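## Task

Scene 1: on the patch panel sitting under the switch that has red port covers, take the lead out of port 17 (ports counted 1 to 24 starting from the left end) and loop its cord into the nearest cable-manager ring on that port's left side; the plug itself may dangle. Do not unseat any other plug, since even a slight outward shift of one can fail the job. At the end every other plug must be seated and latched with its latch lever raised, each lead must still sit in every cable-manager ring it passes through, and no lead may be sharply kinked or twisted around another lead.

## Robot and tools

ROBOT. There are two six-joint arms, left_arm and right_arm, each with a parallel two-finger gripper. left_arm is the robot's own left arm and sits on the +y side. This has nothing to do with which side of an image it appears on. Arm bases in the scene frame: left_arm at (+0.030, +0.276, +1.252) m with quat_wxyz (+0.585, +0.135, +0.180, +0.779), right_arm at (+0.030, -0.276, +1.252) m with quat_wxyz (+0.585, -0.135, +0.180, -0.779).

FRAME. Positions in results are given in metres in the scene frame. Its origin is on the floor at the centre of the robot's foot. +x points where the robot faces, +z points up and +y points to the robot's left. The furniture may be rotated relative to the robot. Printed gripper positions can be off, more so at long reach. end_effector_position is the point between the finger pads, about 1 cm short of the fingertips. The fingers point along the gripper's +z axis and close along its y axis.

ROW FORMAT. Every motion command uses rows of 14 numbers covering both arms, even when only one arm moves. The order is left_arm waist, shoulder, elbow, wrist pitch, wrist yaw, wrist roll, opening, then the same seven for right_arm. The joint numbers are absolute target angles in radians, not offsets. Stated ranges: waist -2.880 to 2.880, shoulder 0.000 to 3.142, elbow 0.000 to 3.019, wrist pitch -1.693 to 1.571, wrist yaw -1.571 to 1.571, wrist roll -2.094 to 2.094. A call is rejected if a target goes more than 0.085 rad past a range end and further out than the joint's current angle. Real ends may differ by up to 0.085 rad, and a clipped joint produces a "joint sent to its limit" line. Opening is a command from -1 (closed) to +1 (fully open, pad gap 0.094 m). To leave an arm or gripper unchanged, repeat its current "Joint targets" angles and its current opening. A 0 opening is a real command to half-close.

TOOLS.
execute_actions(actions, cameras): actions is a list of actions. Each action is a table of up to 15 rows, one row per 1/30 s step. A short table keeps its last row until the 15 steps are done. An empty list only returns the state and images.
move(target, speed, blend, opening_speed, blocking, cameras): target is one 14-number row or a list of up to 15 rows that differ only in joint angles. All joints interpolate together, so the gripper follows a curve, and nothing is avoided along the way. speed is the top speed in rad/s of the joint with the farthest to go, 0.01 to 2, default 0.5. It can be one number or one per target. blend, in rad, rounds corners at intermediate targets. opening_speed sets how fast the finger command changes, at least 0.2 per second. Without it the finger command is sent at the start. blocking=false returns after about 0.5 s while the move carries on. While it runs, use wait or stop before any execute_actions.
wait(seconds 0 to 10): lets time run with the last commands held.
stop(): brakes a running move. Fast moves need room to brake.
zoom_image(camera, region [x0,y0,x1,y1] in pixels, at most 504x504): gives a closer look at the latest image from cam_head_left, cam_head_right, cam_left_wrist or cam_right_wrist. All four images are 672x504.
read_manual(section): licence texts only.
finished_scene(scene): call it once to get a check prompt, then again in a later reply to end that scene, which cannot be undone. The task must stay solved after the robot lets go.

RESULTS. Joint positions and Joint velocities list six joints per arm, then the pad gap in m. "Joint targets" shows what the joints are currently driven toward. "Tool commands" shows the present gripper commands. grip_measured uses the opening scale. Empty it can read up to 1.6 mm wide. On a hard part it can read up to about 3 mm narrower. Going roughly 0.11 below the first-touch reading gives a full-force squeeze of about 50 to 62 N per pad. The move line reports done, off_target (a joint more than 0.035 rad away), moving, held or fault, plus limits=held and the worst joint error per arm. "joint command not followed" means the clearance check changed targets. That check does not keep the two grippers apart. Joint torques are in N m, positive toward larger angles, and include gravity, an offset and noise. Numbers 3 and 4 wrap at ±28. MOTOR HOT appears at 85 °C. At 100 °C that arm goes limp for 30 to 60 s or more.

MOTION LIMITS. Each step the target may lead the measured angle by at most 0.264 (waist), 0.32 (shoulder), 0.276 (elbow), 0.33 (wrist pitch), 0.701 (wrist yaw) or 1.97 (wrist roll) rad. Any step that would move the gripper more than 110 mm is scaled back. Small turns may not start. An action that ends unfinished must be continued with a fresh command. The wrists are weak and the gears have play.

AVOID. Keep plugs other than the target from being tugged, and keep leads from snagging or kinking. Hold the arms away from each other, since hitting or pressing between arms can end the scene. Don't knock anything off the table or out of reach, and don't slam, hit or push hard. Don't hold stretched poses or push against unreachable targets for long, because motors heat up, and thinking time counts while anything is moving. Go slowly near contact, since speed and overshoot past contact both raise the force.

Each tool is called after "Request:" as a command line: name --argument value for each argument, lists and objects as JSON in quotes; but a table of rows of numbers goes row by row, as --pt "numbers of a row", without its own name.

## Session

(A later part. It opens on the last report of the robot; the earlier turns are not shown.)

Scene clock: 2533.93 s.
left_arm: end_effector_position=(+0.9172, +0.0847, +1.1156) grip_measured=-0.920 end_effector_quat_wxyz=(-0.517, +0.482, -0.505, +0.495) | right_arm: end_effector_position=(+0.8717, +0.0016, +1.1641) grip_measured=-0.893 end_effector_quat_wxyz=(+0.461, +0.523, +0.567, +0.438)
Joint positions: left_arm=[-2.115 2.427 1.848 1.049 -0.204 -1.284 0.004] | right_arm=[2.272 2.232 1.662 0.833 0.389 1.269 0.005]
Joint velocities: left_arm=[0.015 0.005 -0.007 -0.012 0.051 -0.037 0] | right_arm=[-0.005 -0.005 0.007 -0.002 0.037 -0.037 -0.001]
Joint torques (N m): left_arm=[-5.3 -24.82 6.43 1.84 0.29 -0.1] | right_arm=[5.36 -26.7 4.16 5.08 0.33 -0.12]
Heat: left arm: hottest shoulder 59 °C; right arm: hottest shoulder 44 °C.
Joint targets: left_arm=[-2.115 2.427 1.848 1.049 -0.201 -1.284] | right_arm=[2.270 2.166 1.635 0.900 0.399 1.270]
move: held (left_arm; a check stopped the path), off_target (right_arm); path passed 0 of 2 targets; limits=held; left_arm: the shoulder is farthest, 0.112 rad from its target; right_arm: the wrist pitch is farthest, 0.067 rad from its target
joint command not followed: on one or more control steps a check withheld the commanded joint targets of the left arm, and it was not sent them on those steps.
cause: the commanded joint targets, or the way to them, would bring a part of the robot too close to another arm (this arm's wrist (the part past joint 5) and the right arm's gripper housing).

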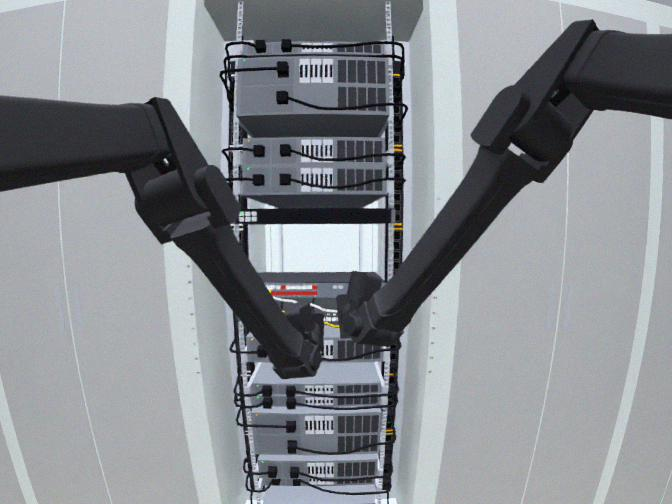

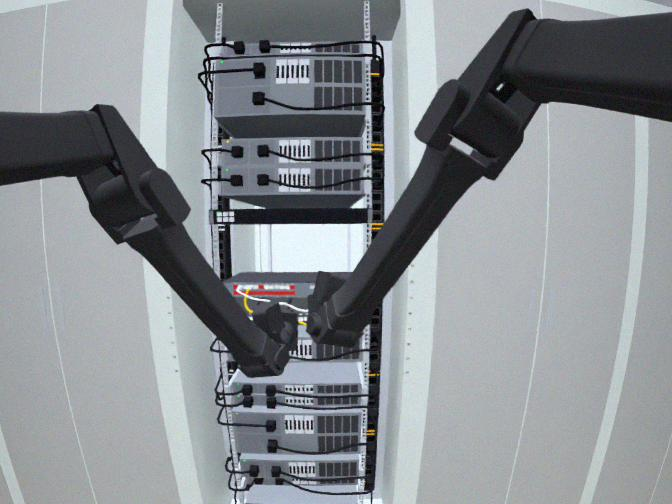

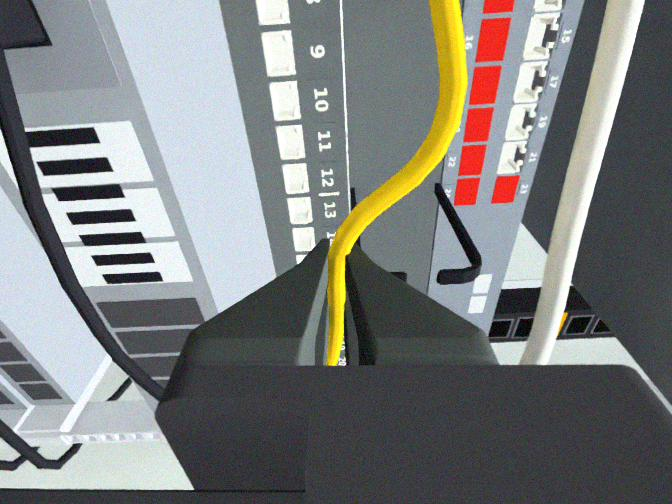

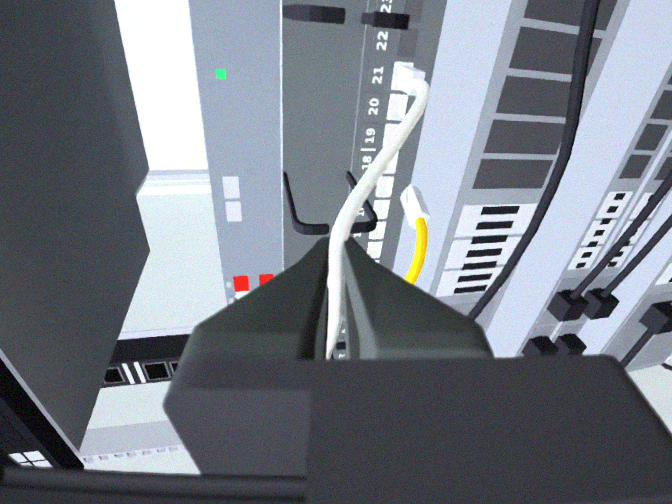

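Request:
move --target '[-2.115,2.395,1.85,1.04,-0.2,-1.297,-1,2.125,2.18,1.645,0.93,-0.27,1.27,-1]' --speed 0.25

Request:
zoom_image --camera "cam_head_left" --region '[220, 260, 400, 360]'

Scene clock: 2552.30 s.
left_arm: end_effector_position=(+0.9172, +0.0847, +1.1156) grip_measured=-0.920 end_effector_quat_wxyz=(-0.517, +0.482, -0.505, +0.495) | right_arm: end_effector_position=(+0.8744, +0.0041, +1.1695) grip_measured=-0.893 end_effector_quat_wxyz=(+0.363, +0.351, +0.629, +0.591)
Joint positions: left_arm=[-2.115 2.427 1.848 1.049 -0.204 -1.284 0.004] | right_arm=[2.151 2.227 1.648 0.866 -0.244 1.269 0.005]
Joint velocities: left_arm=[-0.005 0.015 -0.007 -0.002 -0.007 -0.095 0] | right_arm=[-0.015 0.005 0.007 -0.007 0.022 -0.022 -0.001]
Joint torques (N m): left_arm=[-5.13 -27.75 6.53 1.43 0.33 -0.18] | right_arm=[3.31 -25.7 5.55 5.09 -0.88 -0.15]
Heat: left arm: hottest shoulder 58 °C; right arm: hottest shoulder 45 °C.
Joint targets: left_arm=[-2.115 2.395 1.850 1.040 -0.200 -1.297] | right_arm=[2.125 2.179 1.644 0.930 -0.262 1.270]
move: off_target (right_arm); right_arm: the wrist pitch is farthest, 0.064 rad from its target

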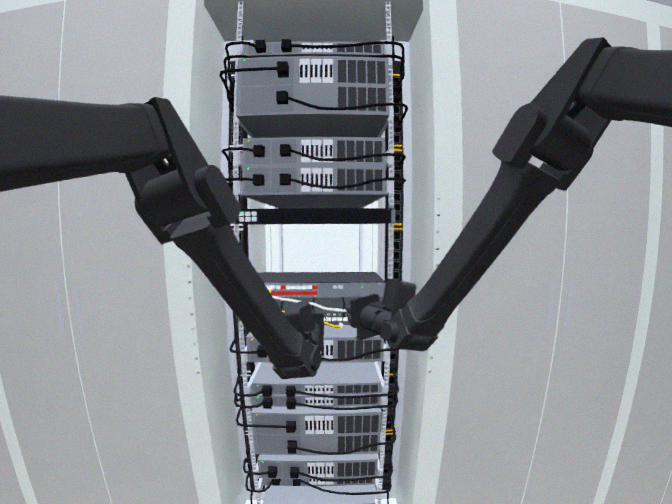

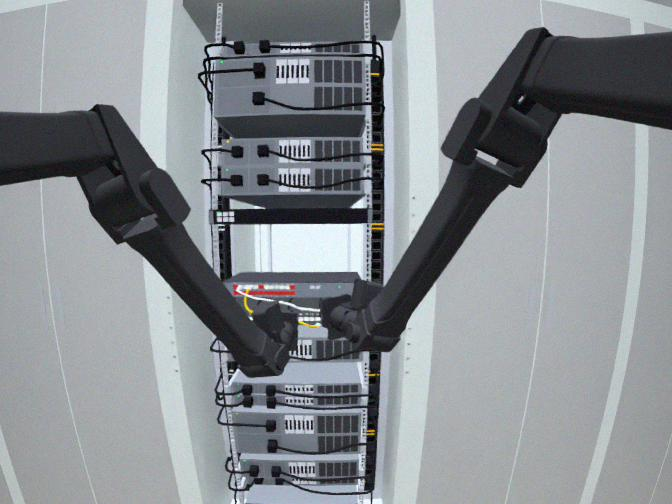

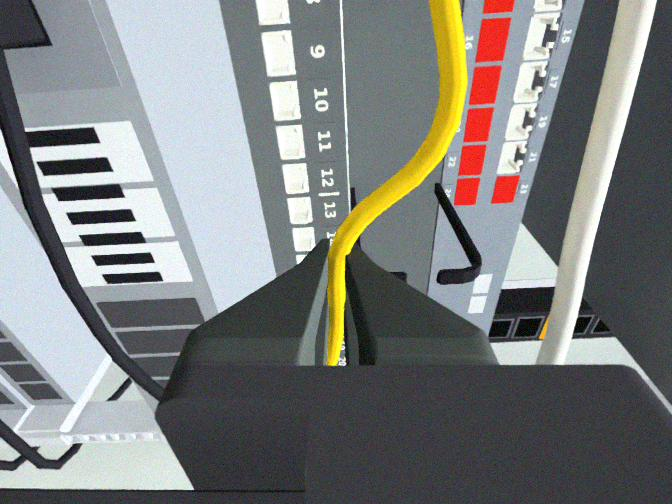

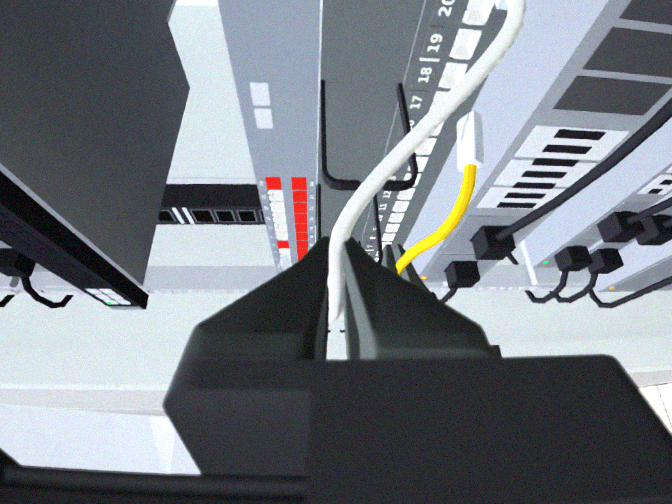

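Scaled by 2.800 from the camera's 672x504 image, which has a finer 960x720 frame.

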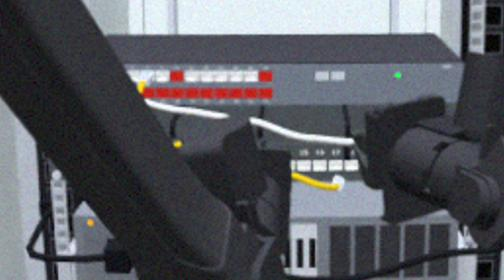

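Request:
move --pt "-2.2 2.39 1.85 1.04 -0.26 -1.297 -1 2.125 2.18 1.645 0.93 -0.27 1.27 -1" --pt "-2.2 2.315 1.816 1.015 -0.268 -1.297 -1 2.125 2.18 1.645 0.93 -0.27 1.27 -1" --speed 0.2

Request:
zoom_image --camera "cam_left_wrist" --region '[280, 100, 600, 380]'

Scene clock: 2560.87 s.
left_arm: end_effector_position=(+0.9132, +0.0595, +1.1470) grip_measured=-0.921 end_effector_quat_wxyz=(-0.514, +0.496, -0.499, +0.491) | right_arm: end_effector_position=(+0.8748, +0.0039, +1.1706) grip_measured=-0.893 end_effector_quat_wxyz=(+0.361, +0.350, +0.628, +0.594)
Joint positions: left_arm=[-2.164 2.37 1.813 1.024 -0.271 -1.284 0.004] | right_arm=[2.149 2.227 1.65 0.867 -0.252 1.274 0.005]
Joint velocities: left_arm=[0.005 -0.005 -0.002 -0.007 0.007 0.037 -0.001] | right_arm=[0.005 -0.015 -0.002 -0.002 -0.007 -0.007 0]
Joint torques (N m): left_arm=[-8.64 -29.86 6.87 1.42 0.33 -0.21] | right_arm=[2.78 -25.29 5.7 5.03 -0.92 -0.16]
Heat: left arm: hottest shoulder 58 °C; right arm: hottest shoulder 46 °C.
Joint targets: left_arm=[-2.201 2.314 1.817 1.015 -0.268 -1.297] | right_arm=[2.126 2.181 1.647 0.929 -0.270 1.270]
move: off_target (left_arm, right_arm); left_arm: the shoulder is farthest, 0.055 rad from its target; right_arm: the wrist pitch is farthest, 0.063 rad from its target

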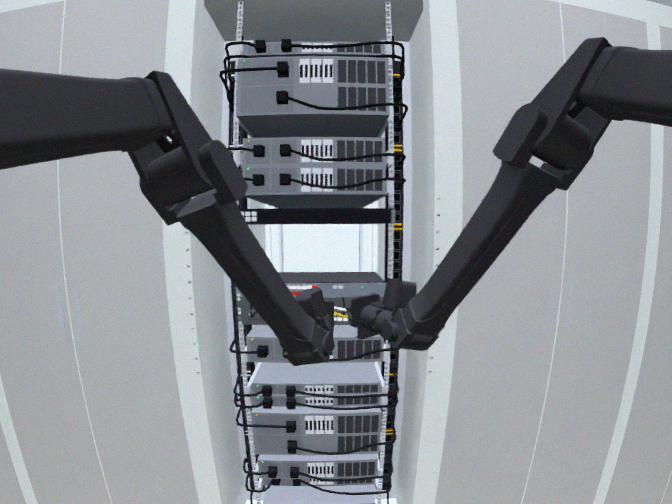

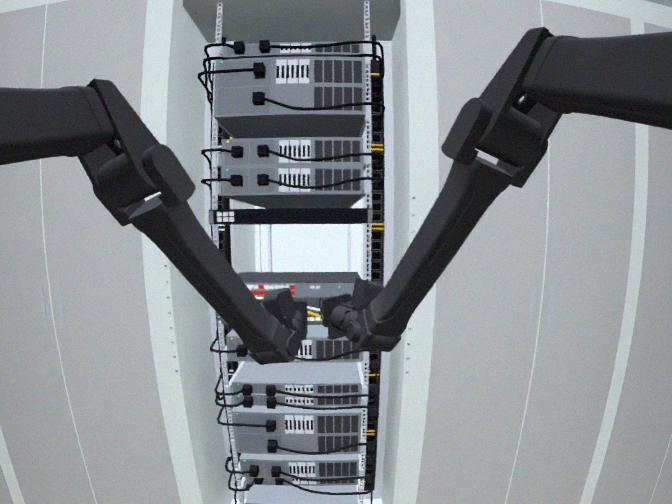

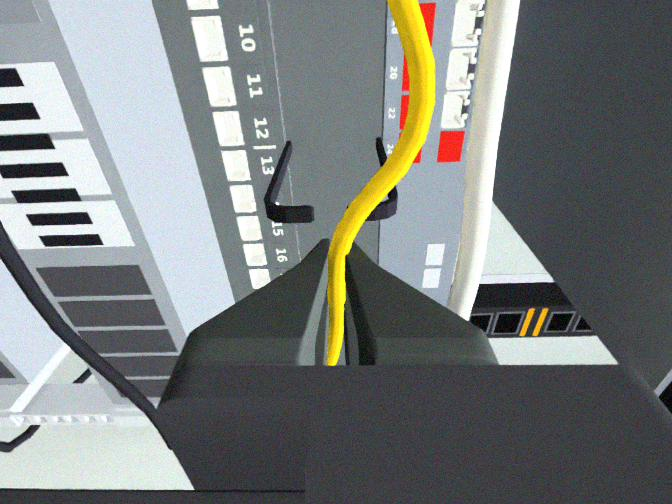

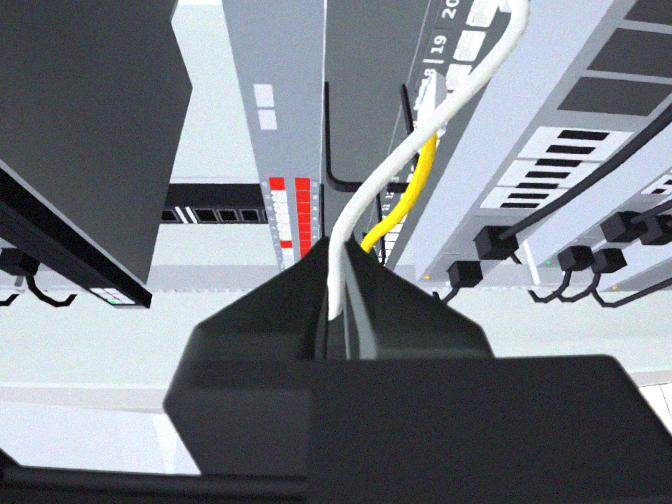

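Scaled by 1.575 from the camera's 672x504 image, which has a finer 960x720 frame.

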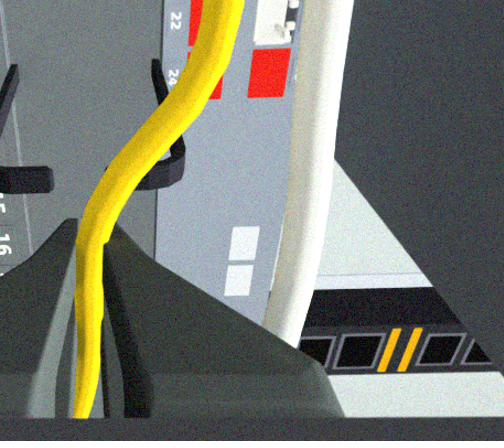

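Request:
zoom_image --camera "cam_head_right" --region '[200, 260, 340, 360]'

Request:
zoom_image --camera "cam_head_left" --region '[220, 260, 360, 360]'

Request:
zoom_image --camera "cam_right_wrist" --region '[240, 60, 460, 280]'

Scaled by 3.600 from the camera's 672x504 image, which has a finer 960x720 frame.

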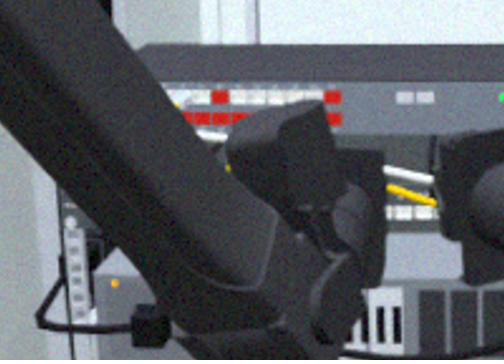

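Scaled by 3.600 from the camera's 672x504 image, which has a finer 960x720 frame.

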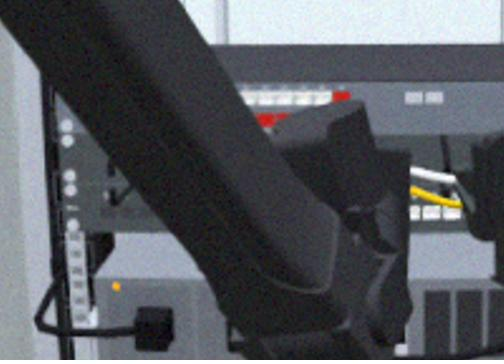

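Scaled by 2.291 from the camera's 672x504 image, which has a finer 960x720 frame.

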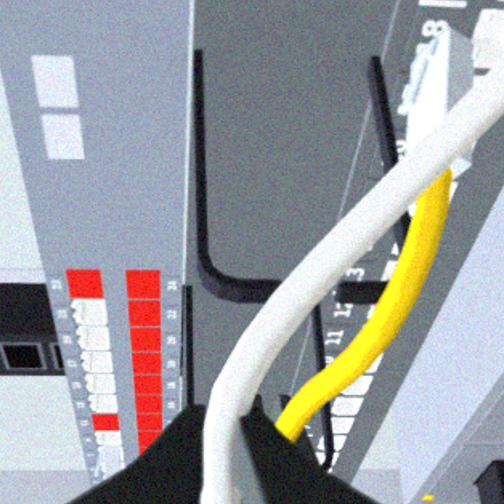

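Request:
move --target '[-2.235,2.385,1.82,1.0,-0.29,-1.297,-1,2.125,2.18,1.645,0.93,-0.27,1.27,-1]' --speed 0.2 --cameras '["cam_left_wrist","cam_right_wrist"]'

Scene clock: 2590.33 s.
left_arm: end_effector_position=(+0.9106, +0.0549, +1.1431) grip_measured=-0.921 end_effector_quat_wxyz=(-0.513, +0.503, -0.500, +0.484) | right_arm: end_effector_position=(+0.8748, +0.0039, +1.1706) grip_measured=-0.893 end_effector_quat_wxyz=(+0.361, +0.350, +0.628, +0.594)
Joint positions: left_arm=[-2.174 2.373 1.813 1.015 -0.296 -1.284 0.004] | right_arm=[2.149 2.227 1.65 0.867 -0.252 1.274 0.005]
Joint velocities: left_arm=[0.005 0.005 -0.007 0.007 0.007 -0.022 -0.001] | right_arm=[-0.005 -0.005 -0.017 -0.002 -0.037 -0.037 0]
Joint torques (N m): left_arm=[-10.58 -23.24 7.21 1.31 0.41 -0.24] | right_arm=[2.9 -24.41 5.78 5.03 -0.93 -0.21]
Heat: left arm: hottest shoulder 57 °C; right arm: hottest shoulder 44 °C.
Joint targets: left_arm=[-2.235 2.386 1.820 1.000 -0.290 -1.297] | right_arm=[2.125 2.180 1.645 0.930 -0.270 1.270]
move: off_target (left_arm, right_arm); left_arm: the waist is farthest, 0.061 rad from its target; right_arm: the wrist pitch is farthest, 0.063 rad from its target
Images, in order (width x height): cam_left_wrist 672x504, cam_right_wrist 672x504.

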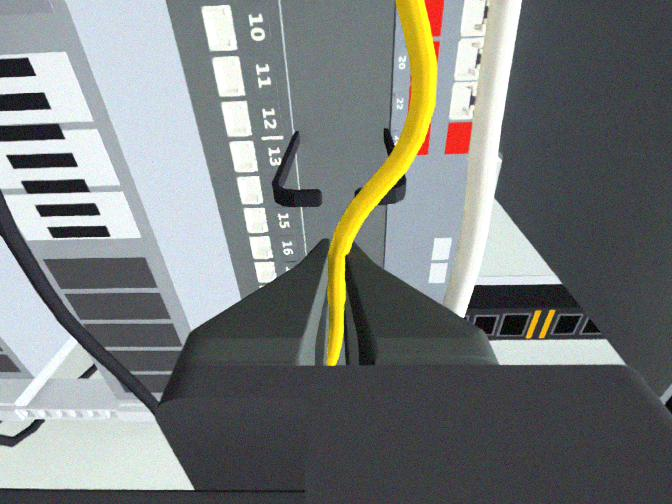

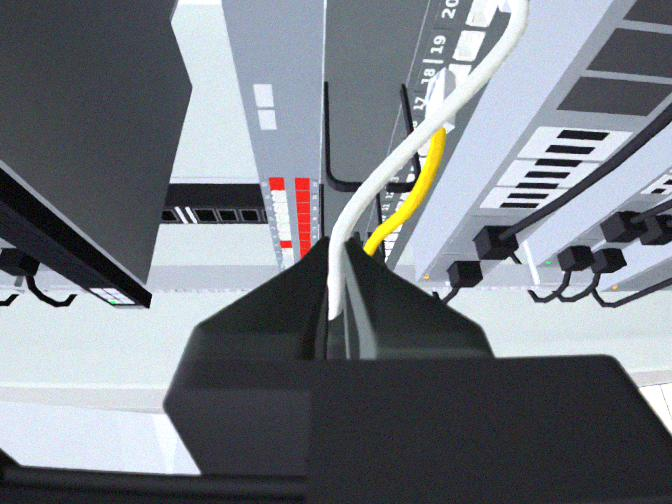

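Request:
move --target '[-2.24,2.42,1.845,1.0,-0.29,-1.297,-1,2.125,2.18,1.645,0.93,-0.27,1.27,-1]' --speed 0.2 --cameras '["cam_left_wrist"]'

Scene clock: 2607.87 s.
left_arm: end_effector_position=(+0.9060, +0.0504, +1.1312) grip_measured=-0.921 end_effector_quat_wxyz=(-0.508, +0.505, -0.505, +0.481) | right_arm: end_effector_position=(+0.8742, +0.0039, +1.1699) grip_measured=-0.893 end_effector_quat_wxyz=(+0.360, +0.350, +0.628, +0.594)
Joint positions: left_arm=[-2.177 2.388 1.813 1.015 -0.297 -1.284 0.004] | right_arm=[2.149 2.227 1.648 0.867 -0.252 1.274 0.005]
Joint velocities: left_arm=[0.005 0.005 0.002 -0.017 -0.051 -0.051 -0.001] | right_arm=[-0.005 -0.005 -0.007 0.002 0.051 -0.007 0]
Joint torques (N m): left_arm=[-10.58 -21.66 9.25 1.32 0.51 -0.21] | right_arm=[3.08 -25.76 5.53 5.03 -0.86 -0.2]
Heat: left arm: hottest shoulder 58 °C; right arm: hottest shoulder 43 °C.
Joint targets: left_arm=[-2.239 2.420 1.845 1.000 -0.290 -1.297] | right_arm=[2.125 2.180 1.643 0.930 -0.269 1.270]
move: off_target (left_arm, right_arm); left_arm: the waist is farthest, 0.063 rad from its target; right_arm: the wrist pitch is farthest, 0.063 rad from its target
Images, in order (width x height): cam_left_wrist 672x504.

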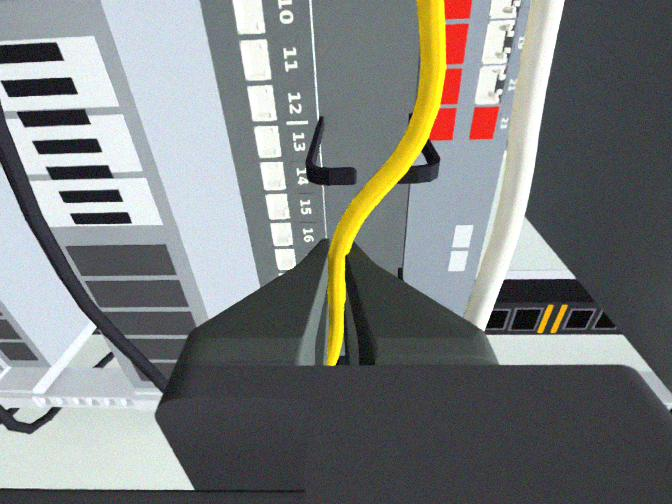

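Request:
move --target '[-2.24,2.47,2.045,0.905,-0.27,-1.297,-1,2.125,2.18,1.645,0.93,-0.27,1.27,-1]' --speed 0.2 --cameras '["cam_left_wrist","cam_right_wrist"]'

Scene clock: 2615.87 s.
left_arm: end_effector_position=(+0.9114, +0.0548, +1.1342) grip_measured=-0.921 end_effector_quat_wxyz=(-0.513, +0.506, -0.500, +0.481) | right_arm: end_effector_position=(+0.8742, +0.0039, +1.1699) grip_measured=-0.893 end_effector_quat_wxyz=(+0.360, +0.350, +0.628, +0.594)
Joint positions: left_arm=[-2.172 2.393 1.832 1.013 -0.302 -1.284 0.004] | right_arm=[2.149 2.227 1.648 0.867 -0.252 1.274 0.005]
Joint velocities: left_arm=[-0.015 0.005 -0.007 0.002 -0.037 0.037 0] | right_arm=[-0.015 -0.005 -0.012 -0.017 0.007 -0.007 -0.001]
Joint torques (N m): left_arm=[-6.3 -24.82 6.06 1.77 0.4 -0.1] | right_arm=[2.9 -25.93 5.7 5.05 -0.97 -0.17]
Heat: left arm: hottest shoulder 59 °C; right arm: hottest shoulder 44 °C.
Joint targets: left_arm=[-2.178 2.392 1.826 1.015 -0.297 -1.284] | right_arm=[2.125 2.180 1.644 0.930 -0.269 1.270]
move: held (left_arm; a check stopped the path), off_target (right_arm); limits=held; left_arm: the elbow is farthest, 0.213 rad from its target; right_arm: the wrist pitch is farthest, 0.063 rad from its target
joint command not followed: on one or more control steps a check withheld the commanded joint targets of the left arm, and it was not sent them on those steps.
cause: the commanded joint targets, or the way to them, would bring a part of the robot too close to another arm (this arm's wrist (the part past joint 5) and the right arm's gripper housing).
Images, in order (width x height): cam_left_wrist 672x504, cam_right_wrist 672x504.

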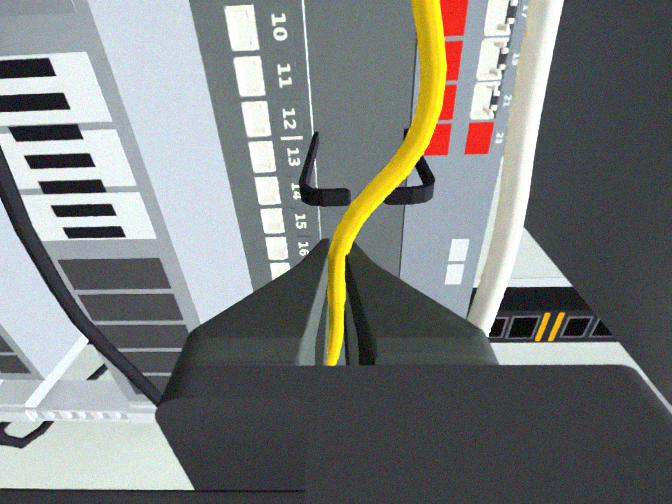

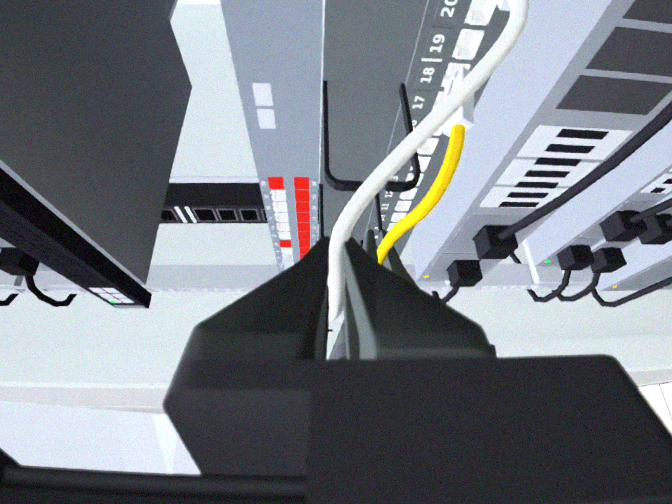

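Request:
move --target '[-2.18,2.365,1.83,1.015,-0.297,-1.297,-1,2.04,2.205,1.785,0.765,-0.68,1.27,-1]' --speed 0.25 --cameras '["cam_left_wrist","cam_right_wrist"]'

Request:
move --target '[-2.24,2.47,2.045,0.905,-0.27,-1.297,-1,2.04,2.205,1.785,0.765,-0.68,1.27,-1]' --speed 0.2

Scene clock: 2636.97 s.
left_arm: end_effector_position=(+0.9118, +0.0550, +1.1355) grip_measured=-0.921 end_effector_quat_wxyz=(-0.514, +0.505, -0.499, +0.481) | right_arm: end_effector_position=(+0.8759, +0.0024, +1.1756) grip_measured=-0.894 end_effector_quat_wxyz=(+0.262, +0.243, +0.663, +0.657)
Joint positions: left_arm=[-2.172 2.391 1.832 1.013 -0.302 -1.284 0.004] | right_arm=[2.079 2.238 1.74 0.74 -0.64 1.274 0.005]
Joint velocities: left_arm=[-0.015 -0.005 -0.007 0.007 0.022 0.037 -0.001] | right_arm=[-0.015 -0.005 0.012 0.017 -0.022 -0.007 -0.001]
Joint torques (N m): left_arm=[-6.42 -27.05 6.45 1.81 0.38 -0.21] | right_arm=[1.73 -25.35 9.44 3.36 -1.94 -0.16]
Heat: left arm: hottest shoulder 61 °C; right arm: hottest shoulder 44 °C.
Joint targets: left_arm=[-2.180 2.366 1.830 1.015 -0.297 -1.297] | right_arm=[2.040 2.206 1.786 0.765 -0.680 1.270]
move: off_target (right_arm); right_arm: the elbow is farthest, 0.045 rad from its target
Images, in order (width x height): cam_left_wrist 672x504, cam_right_wrist 672x504.

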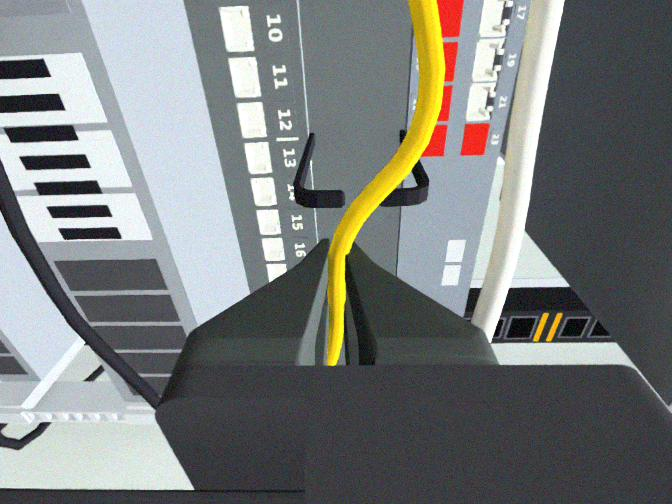

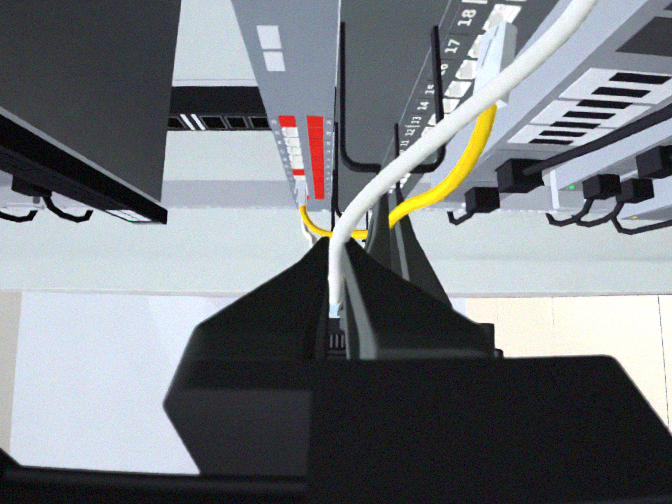

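Scene clock: 2638.47 s.
left_arm: end_effector_position=(+0.9376, +0.0526, +1.1395) grip_measured=-0.921 end_effector_quat_wxyz=(-0.517, +0.504, -0.495, +0.484) | right_arm: end_effector_position=(+0.8771, +0.0013, +1.1767) grip_measured=-0.894 end_effector_quat_wxyz=(+0.264, +0.243, +0.663, +0.658)
Joint positions: left_arm=[-2.167 2.433 1.95 0.947 -0.297 -1.284 0.004] | right_arm=[2.077 2.238 1.743 0.74 -0.642 1.274 0.005]
Joint velocities: left_arm=[-0.015 -0.024 0.002 0.012 -0.022 0.081 0] | right_arm=[-0.015 0.015 0.002 -0.012 -0.066 -0.007 -0.002]
Joint torques (N m): left_arm=[-6.36 -25.35 6.53 1.94 0.39 -0.1] | right_arm=[0.97 -25.47 9.48 3.21 -1.81 -0.18]
Heat: left arm: hottest shoulder 61 °C; right arm: hottest shoulder 45 °C.
Joint targets: left_arm=[-2.171 2.432 1.944 0.950 -0.293 -1.284] | right_arm=[2.039 2.204 1.786 0.765 -0.680 1.270]
move: held (left_arm; a check stopped the path), off_target (right_arm); limits=held; left_arm: the elbow is farthest, 0.095 rad from its target; right_arm: the elbow is farthest, 0.042 rad from its target
joint command not followed: on one or more control steps a check withheld the commanded joint targets of the left arm, and it was not sent them on those steps.
cause: the commanded joint targets, or the way to them, would bring a part of the robot too close to another arm (this arm's wrist (the part past joint 5) and the right arm's fingers, where that arm would come to rest).

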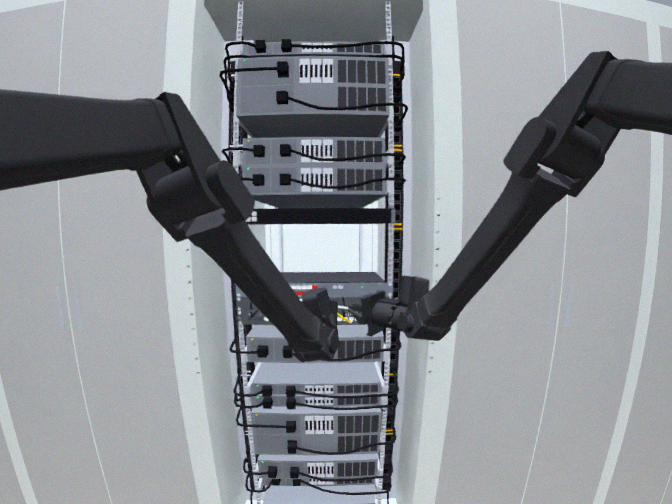

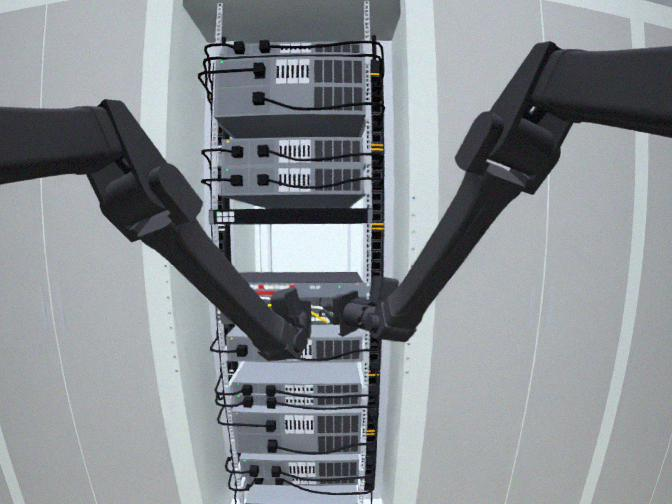

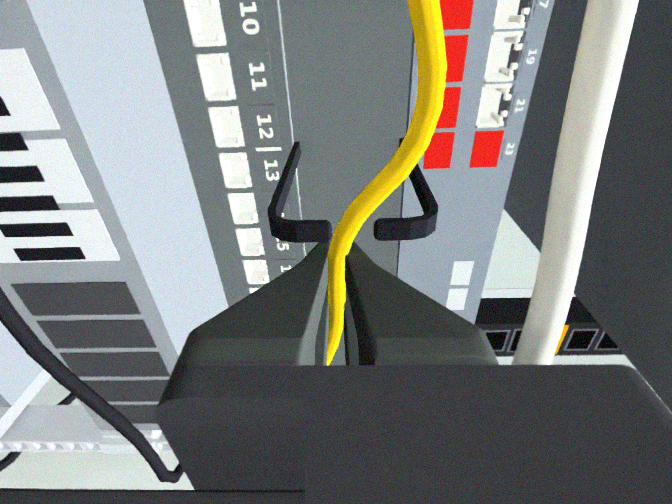

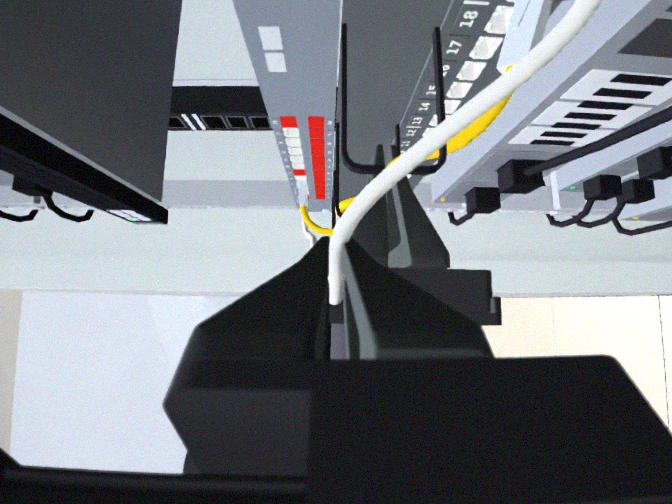

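Request:
move --target '[-2.18,2.41,1.955,0.94,-0.29,-1.297,-1,2.005,2.19,1.775,0.775,-0.72,1.27,-1]' --speed 0.25 --cameras '["cam_right_wrist"]'

Request:
move --target '[-2.23,2.47,2.05,0.895,-0.28,-1.297,-1,2.005,2.19,1.775,0.775,-0.72,1.27,-1]' --speed 0.2 --cameras '["cam_left_wrist","cam_right_wrist"]'

Scene clock: 2652.07 s.
left_arm: end_effector_position=(+0.9376, +0.0526, +1.1395) grip_measured=-0.921 end_effector_quat_wxyz=(-0.517, +0.504, -0.495, +0.484) | right_arm: end_effector_position=(+0.8745, -0.0018, +1.1764) grip_measured=-0.895 end_effector_quat_wxyz=(+0.256, +0.232, +0.664, +0.663)
Joint positions: left_arm=[-2.167 2.433 1.95 0.947 -0.297 -1.284 0.004] | right_arm=[2.068 2.238 1.743 0.74 -0.68 1.274 0.005]
Joint velocities: left_arm=[-0.024 -0.005 -0.007 -0.002 -0.051 0.007 -0.001] | right_arm=[-0.015 -0.005 -0.007 -0.002 -0.022 -0.007 0]
Joint torques (N m): left_arm=[-7 -27.28 7.58 1.57 0.49 -0.23] | right_arm=[-0.73 -26.05 8.59 3.66 -1.92 -0.19]
Heat: left arm: hottest shoulder 58 °C; right arm: hottest shoulder 47 °C.
Joint targets: left_arm=[-2.180 2.410 1.955 0.940 -0.290 -1.297] | right_arm=[2.005 2.190 1.775 0.775 -0.720 1.270]
move: off_target (right_arm); right_arm: the waist is farthest, 0.063 rad from its target
Images, in order (width x height): cam_right_wrist 672x504.

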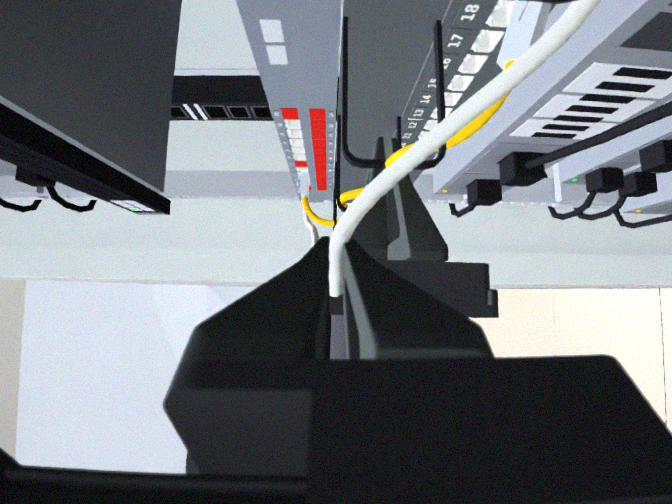

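Scene clock: 2653.00 s.
left_arm: end_effector_position=(+0.9461, +0.0503, +1.1406) grip_measured=-0.921 end_effector_quat_wxyz=(-0.516, +0.503, -0.496, +0.484) | right_arm: end_effector_position=(+0.8752, -0.0029, +1.1768) grip_measured=-0.895 end_effector_quat_wxyz=(+0.256, +0.231, +0.664, +0.663)
Joint positions: left_arm=[-2.167 2.448 1.993 0.92 -0.296 -1.284 0.004] | right_arm=[2.066 2.238 1.745 0.74 -0.682 1.274 0.005]
Joint velocities: left_arm=[-0.005 0.005 -0.012 -0.002 -0.037 0.007 -0.001] | right_arm=[0.005 -0.005 -0.002 0.017 -0.051 0.022 0]
Joint torques (N m): left_arm=[-10.52 -23.94 12.21 0.92 0.78 -0.23] | right_arm=[0.26 -26.7 8.57 3.78 -1.8 -0.2]
Heat: left arm: hottest shoulder 58 °C; right arm: hottest shoulder 48 °C.
Joint targets: left_arm=[-2.230 2.469 2.051 0.895 -0.280 -1.296] | right_arm=[2.005 2.190 1.775 0.775 -0.720 1.270]
move: off_target (left_arm, right_arm); left_arm: the waist is farthest, 0.063 rad from its target; right_arm: the waist is farthest, 0.061 rad from its target
Images, in order (width x height): cam_left_wrist 672x504, cam_right_wrist 672x504.

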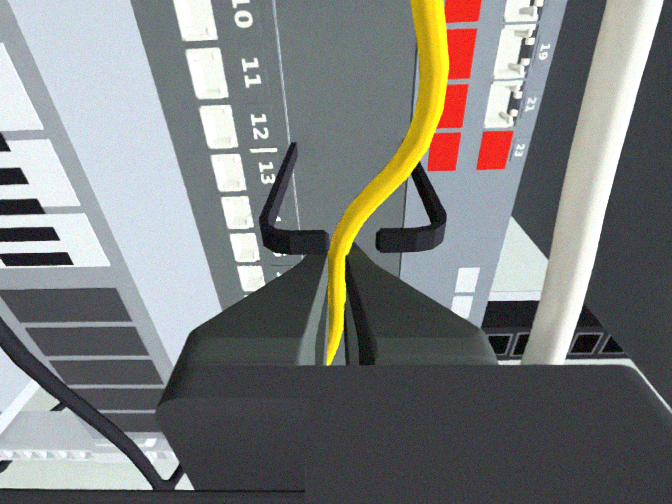

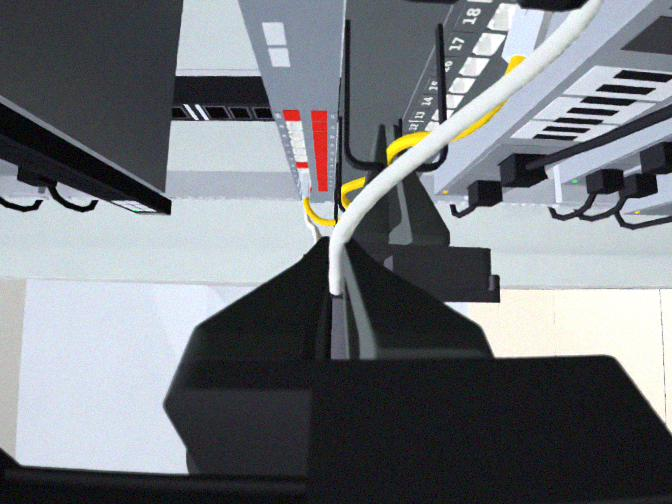

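Request:
move --target '[-2.20,2.44,1.99,0.92,-0.30,-1.297,-1,1.97,2.19,1.775,0.775,-0.72,1.27,-1]' --speed 0.25 --cameras '["cam_right_wrist"]'

Request:
move --target '[-2.265,2.45,2.03,0.905,-0.30,-1.297,-1,1.97,2.19,1.775,0.775,-0.72,1.27,-1]' --speed 0.2 --cameras '["cam_left_wrist","cam_right_wrist"]'

Scene clock: 2667.87 s.
left_arm: end_effector_position=(+0.9452, +0.0515, +1.1382) grip_measured=-0.921 end_effector_quat_wxyz=(-0.517, +0.507, -0.495, +0.481) | right_arm: end_effector_position=(+0.8748, -0.0035, +1.1767) grip_measured=-0.895 end_effector_quat_wxyz=(+0.255, +0.229, +0.664, +0.664)
Joint positions: left_arm=[-2.167 2.45 1.991 0.92 -0.305 -1.286 0.004] | right_arm=[2.065 2.238 1.745 0.74 -0.688 1.274 0.005]
Joint velocities: left_arm=[-0.015 -0.005 -0.017 -0.012 -0.081 -0.066 -0.001] | right_arm=[0.005 -0.015 0.002 0.017 -0.066 -0.007 0.001]
Joint torques (N m): left_arm=[-8.47 -26.17 7.1 1.84 0.41 -0.22] | right_arm=[-2.49 -26.23 8.5 3.56 -1.64 -0.17]
Heat: left arm: hottest shoulder 60 °C; right arm: hottest shoulder 50 °C.
Joint targets: left_arm=[-2.200 2.441 1.990 0.920 -0.300 -1.298] | right_arm=[1.981 2.190 1.775 0.775 -0.721 1.270]
move: off_target (right_arm); right_arm: the waist is farthest, 0.095 rad from its target
Images, in order (width x height): cam_right_wrist 672x504.

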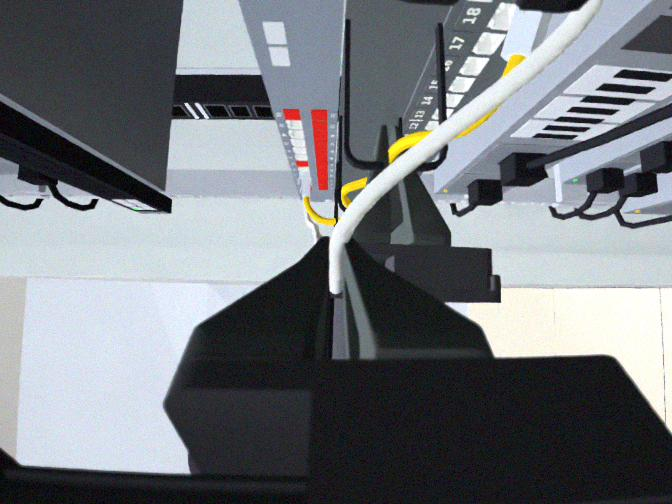

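Scene clock: 2668.63 s.
left_arm: end_effector_position=(+0.9448, +0.0515, +1.1382) grip_measured=-0.921 end_effector_quat_wxyz=(-0.518, +0.509, -0.494, +0.479) | right_arm: end_effector_position=(+0.8748, -0.0044, +1.1765) grip_measured=-0.895 end_effector_quat_wxyz=(+0.254, +0.229, +0.665, +0.664)
Joint positions: left_arm=[-2.169 2.45 1.991 0.92 -0.313 -1.286 0.004] | right_arm=[2.063 2.238 1.745 0.74 -0.691 1.274 0.005]
Joint velocities: left_arm=[-0.005 -0.005 -0.002 -0.012 -0.022 -0.081 -0.002] | right_arm=[-0.015 0.005 -0.002 -0.012 0.081 -0.022 0]
Joint torques (N m): left_arm=[-6.01 -25.64 7.31 1.76 0.38 -0.11] | right_arm=[-2.9 -26.46 8.43 3.74 -1.47 -0.19]
Heat: left arm: hottest shoulder 60 °C; right arm: hottest shoulder 50 °C.
Joint targets: left_arm=[-2.169 2.450 1.991 0.920 -0.308 -1.286] | right_arm=[1.970 2.190 1.775 0.775 -0.720 1.270]
move: held (left_arm; a check stopped the path), off_target (right_arm); limits=held; left_arm: the waist is farthest, 0.096 rad from its target; right_arm: the waist is farthest, 0.093 rad from its target
joint command not followed: on one or more control steps a check withheld the commanded joint targets of the left arm, and it was not sent them on those steps.
cause: the commanded joint targets, or the way to them, would bring a part of the robot too close to another arm (this arm's wrist (the part past joint 5) and the right arm's fingers).
Images, in order (width x height): cam_left_wrist 672x504, cam_right_wrist 672x504.

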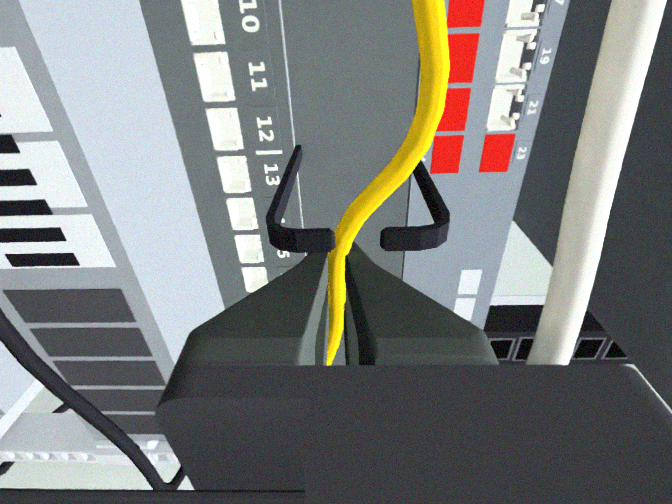

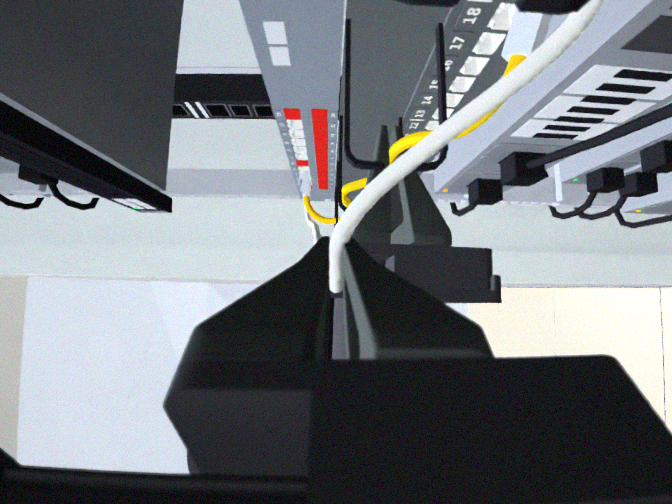

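Request:
move --target '[-2.19,2.455,2.085,0.87,-0.31,-1.297,-1,1.97,2.19,1.775,0.775,-0.72,1.27,-1]' --speed 0.2 --cameras '["cam_left_wrist","cam_right_wrist"]'

Scene clock: 2681.57 s.
left_arm: end_effector_position=(+0.9510, +0.0512, +1.1416) grip_measured=-0.921 end_effector_quat_wxyz=(-0.517, +0.510, -0.496, +0.476) | right_arm: end_effector_position=(+0.8772, -0.0058, +1.1788) grip_measured=-0.896 end_effector_quat_wxyz=(+0.257, +0.228, +0.663, +0.665)
Joint positions: left_arm=[-2.169 2.45 2.013 0.891 -0.316 -1.286 0.004] | right_arm=[2.062 2.238 1.751 0.74 -0.691 1.274 0.005]
Joint velocities: left_arm=[0.005 -0.005 0.007 0.007 0.007 -0.081 0.001] | right_arm=[-0.024 -0.005 -0.007 -0.007 -0.081 0.007 0]
Joint torques (N m): left_arm=[-7.82 -25.58 13.56 0.96 0.44 -0.21] | right_arm=[-2.32 -26.23 8.12 3.47 -1.47 -0.2]
Heat: left arm: hottest shoulder 61 °C; right arm: hottest shoulder 51 °C.
Joint targets: left_arm=[-2.190 2.455 2.085 0.870 -0.310 -1.297] | right_arm=[1.970 2.190 1.774 0.775 -0.720 1.270]
move: off_target (left_arm, right_arm); left_arm: the elbow is farthest, 0.072 rad from its target; right_arm: the waist is farthest, 0.092 rad from its target
Images, in order (width x height): cam_left_wrist 672x504, cam_right_wrist 672x504.

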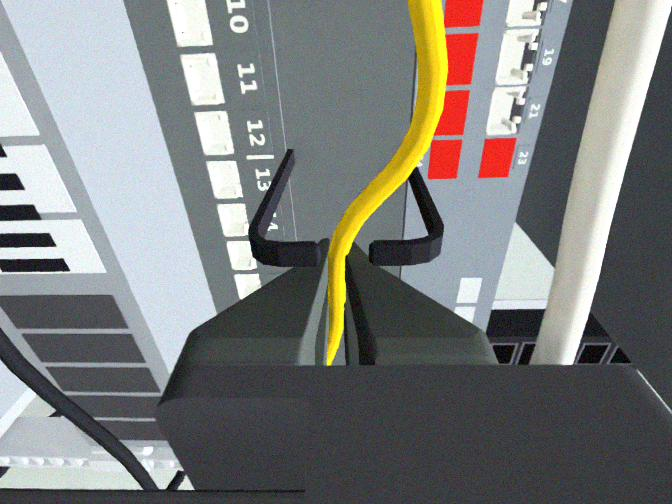

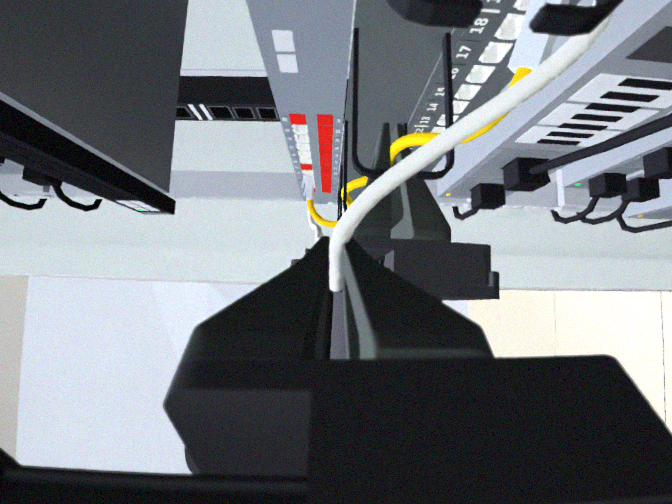

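Request:
zoom_image --camera "cam_left_wrist" --region '[230, 130, 470, 340]'

Request:
zoom_image --camera "cam_right_wrist" --region '[270, 60, 510, 270]'

Scaled by 2.100 from the camera's 672x504 image, which has a finer 960x720 frame.

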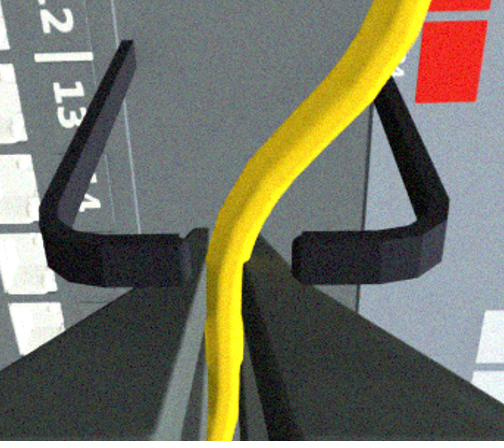

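Scaled by 2.100 from the camera's 672x504 image, which has a finer 960x720 frame.

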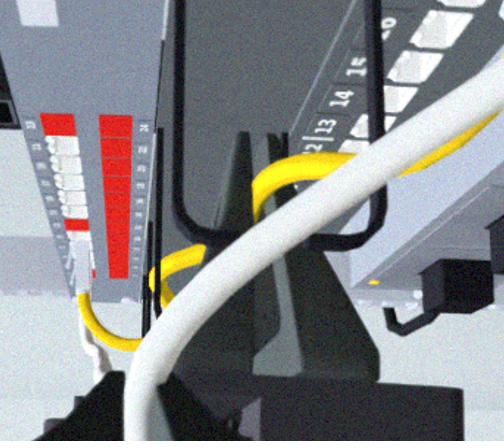

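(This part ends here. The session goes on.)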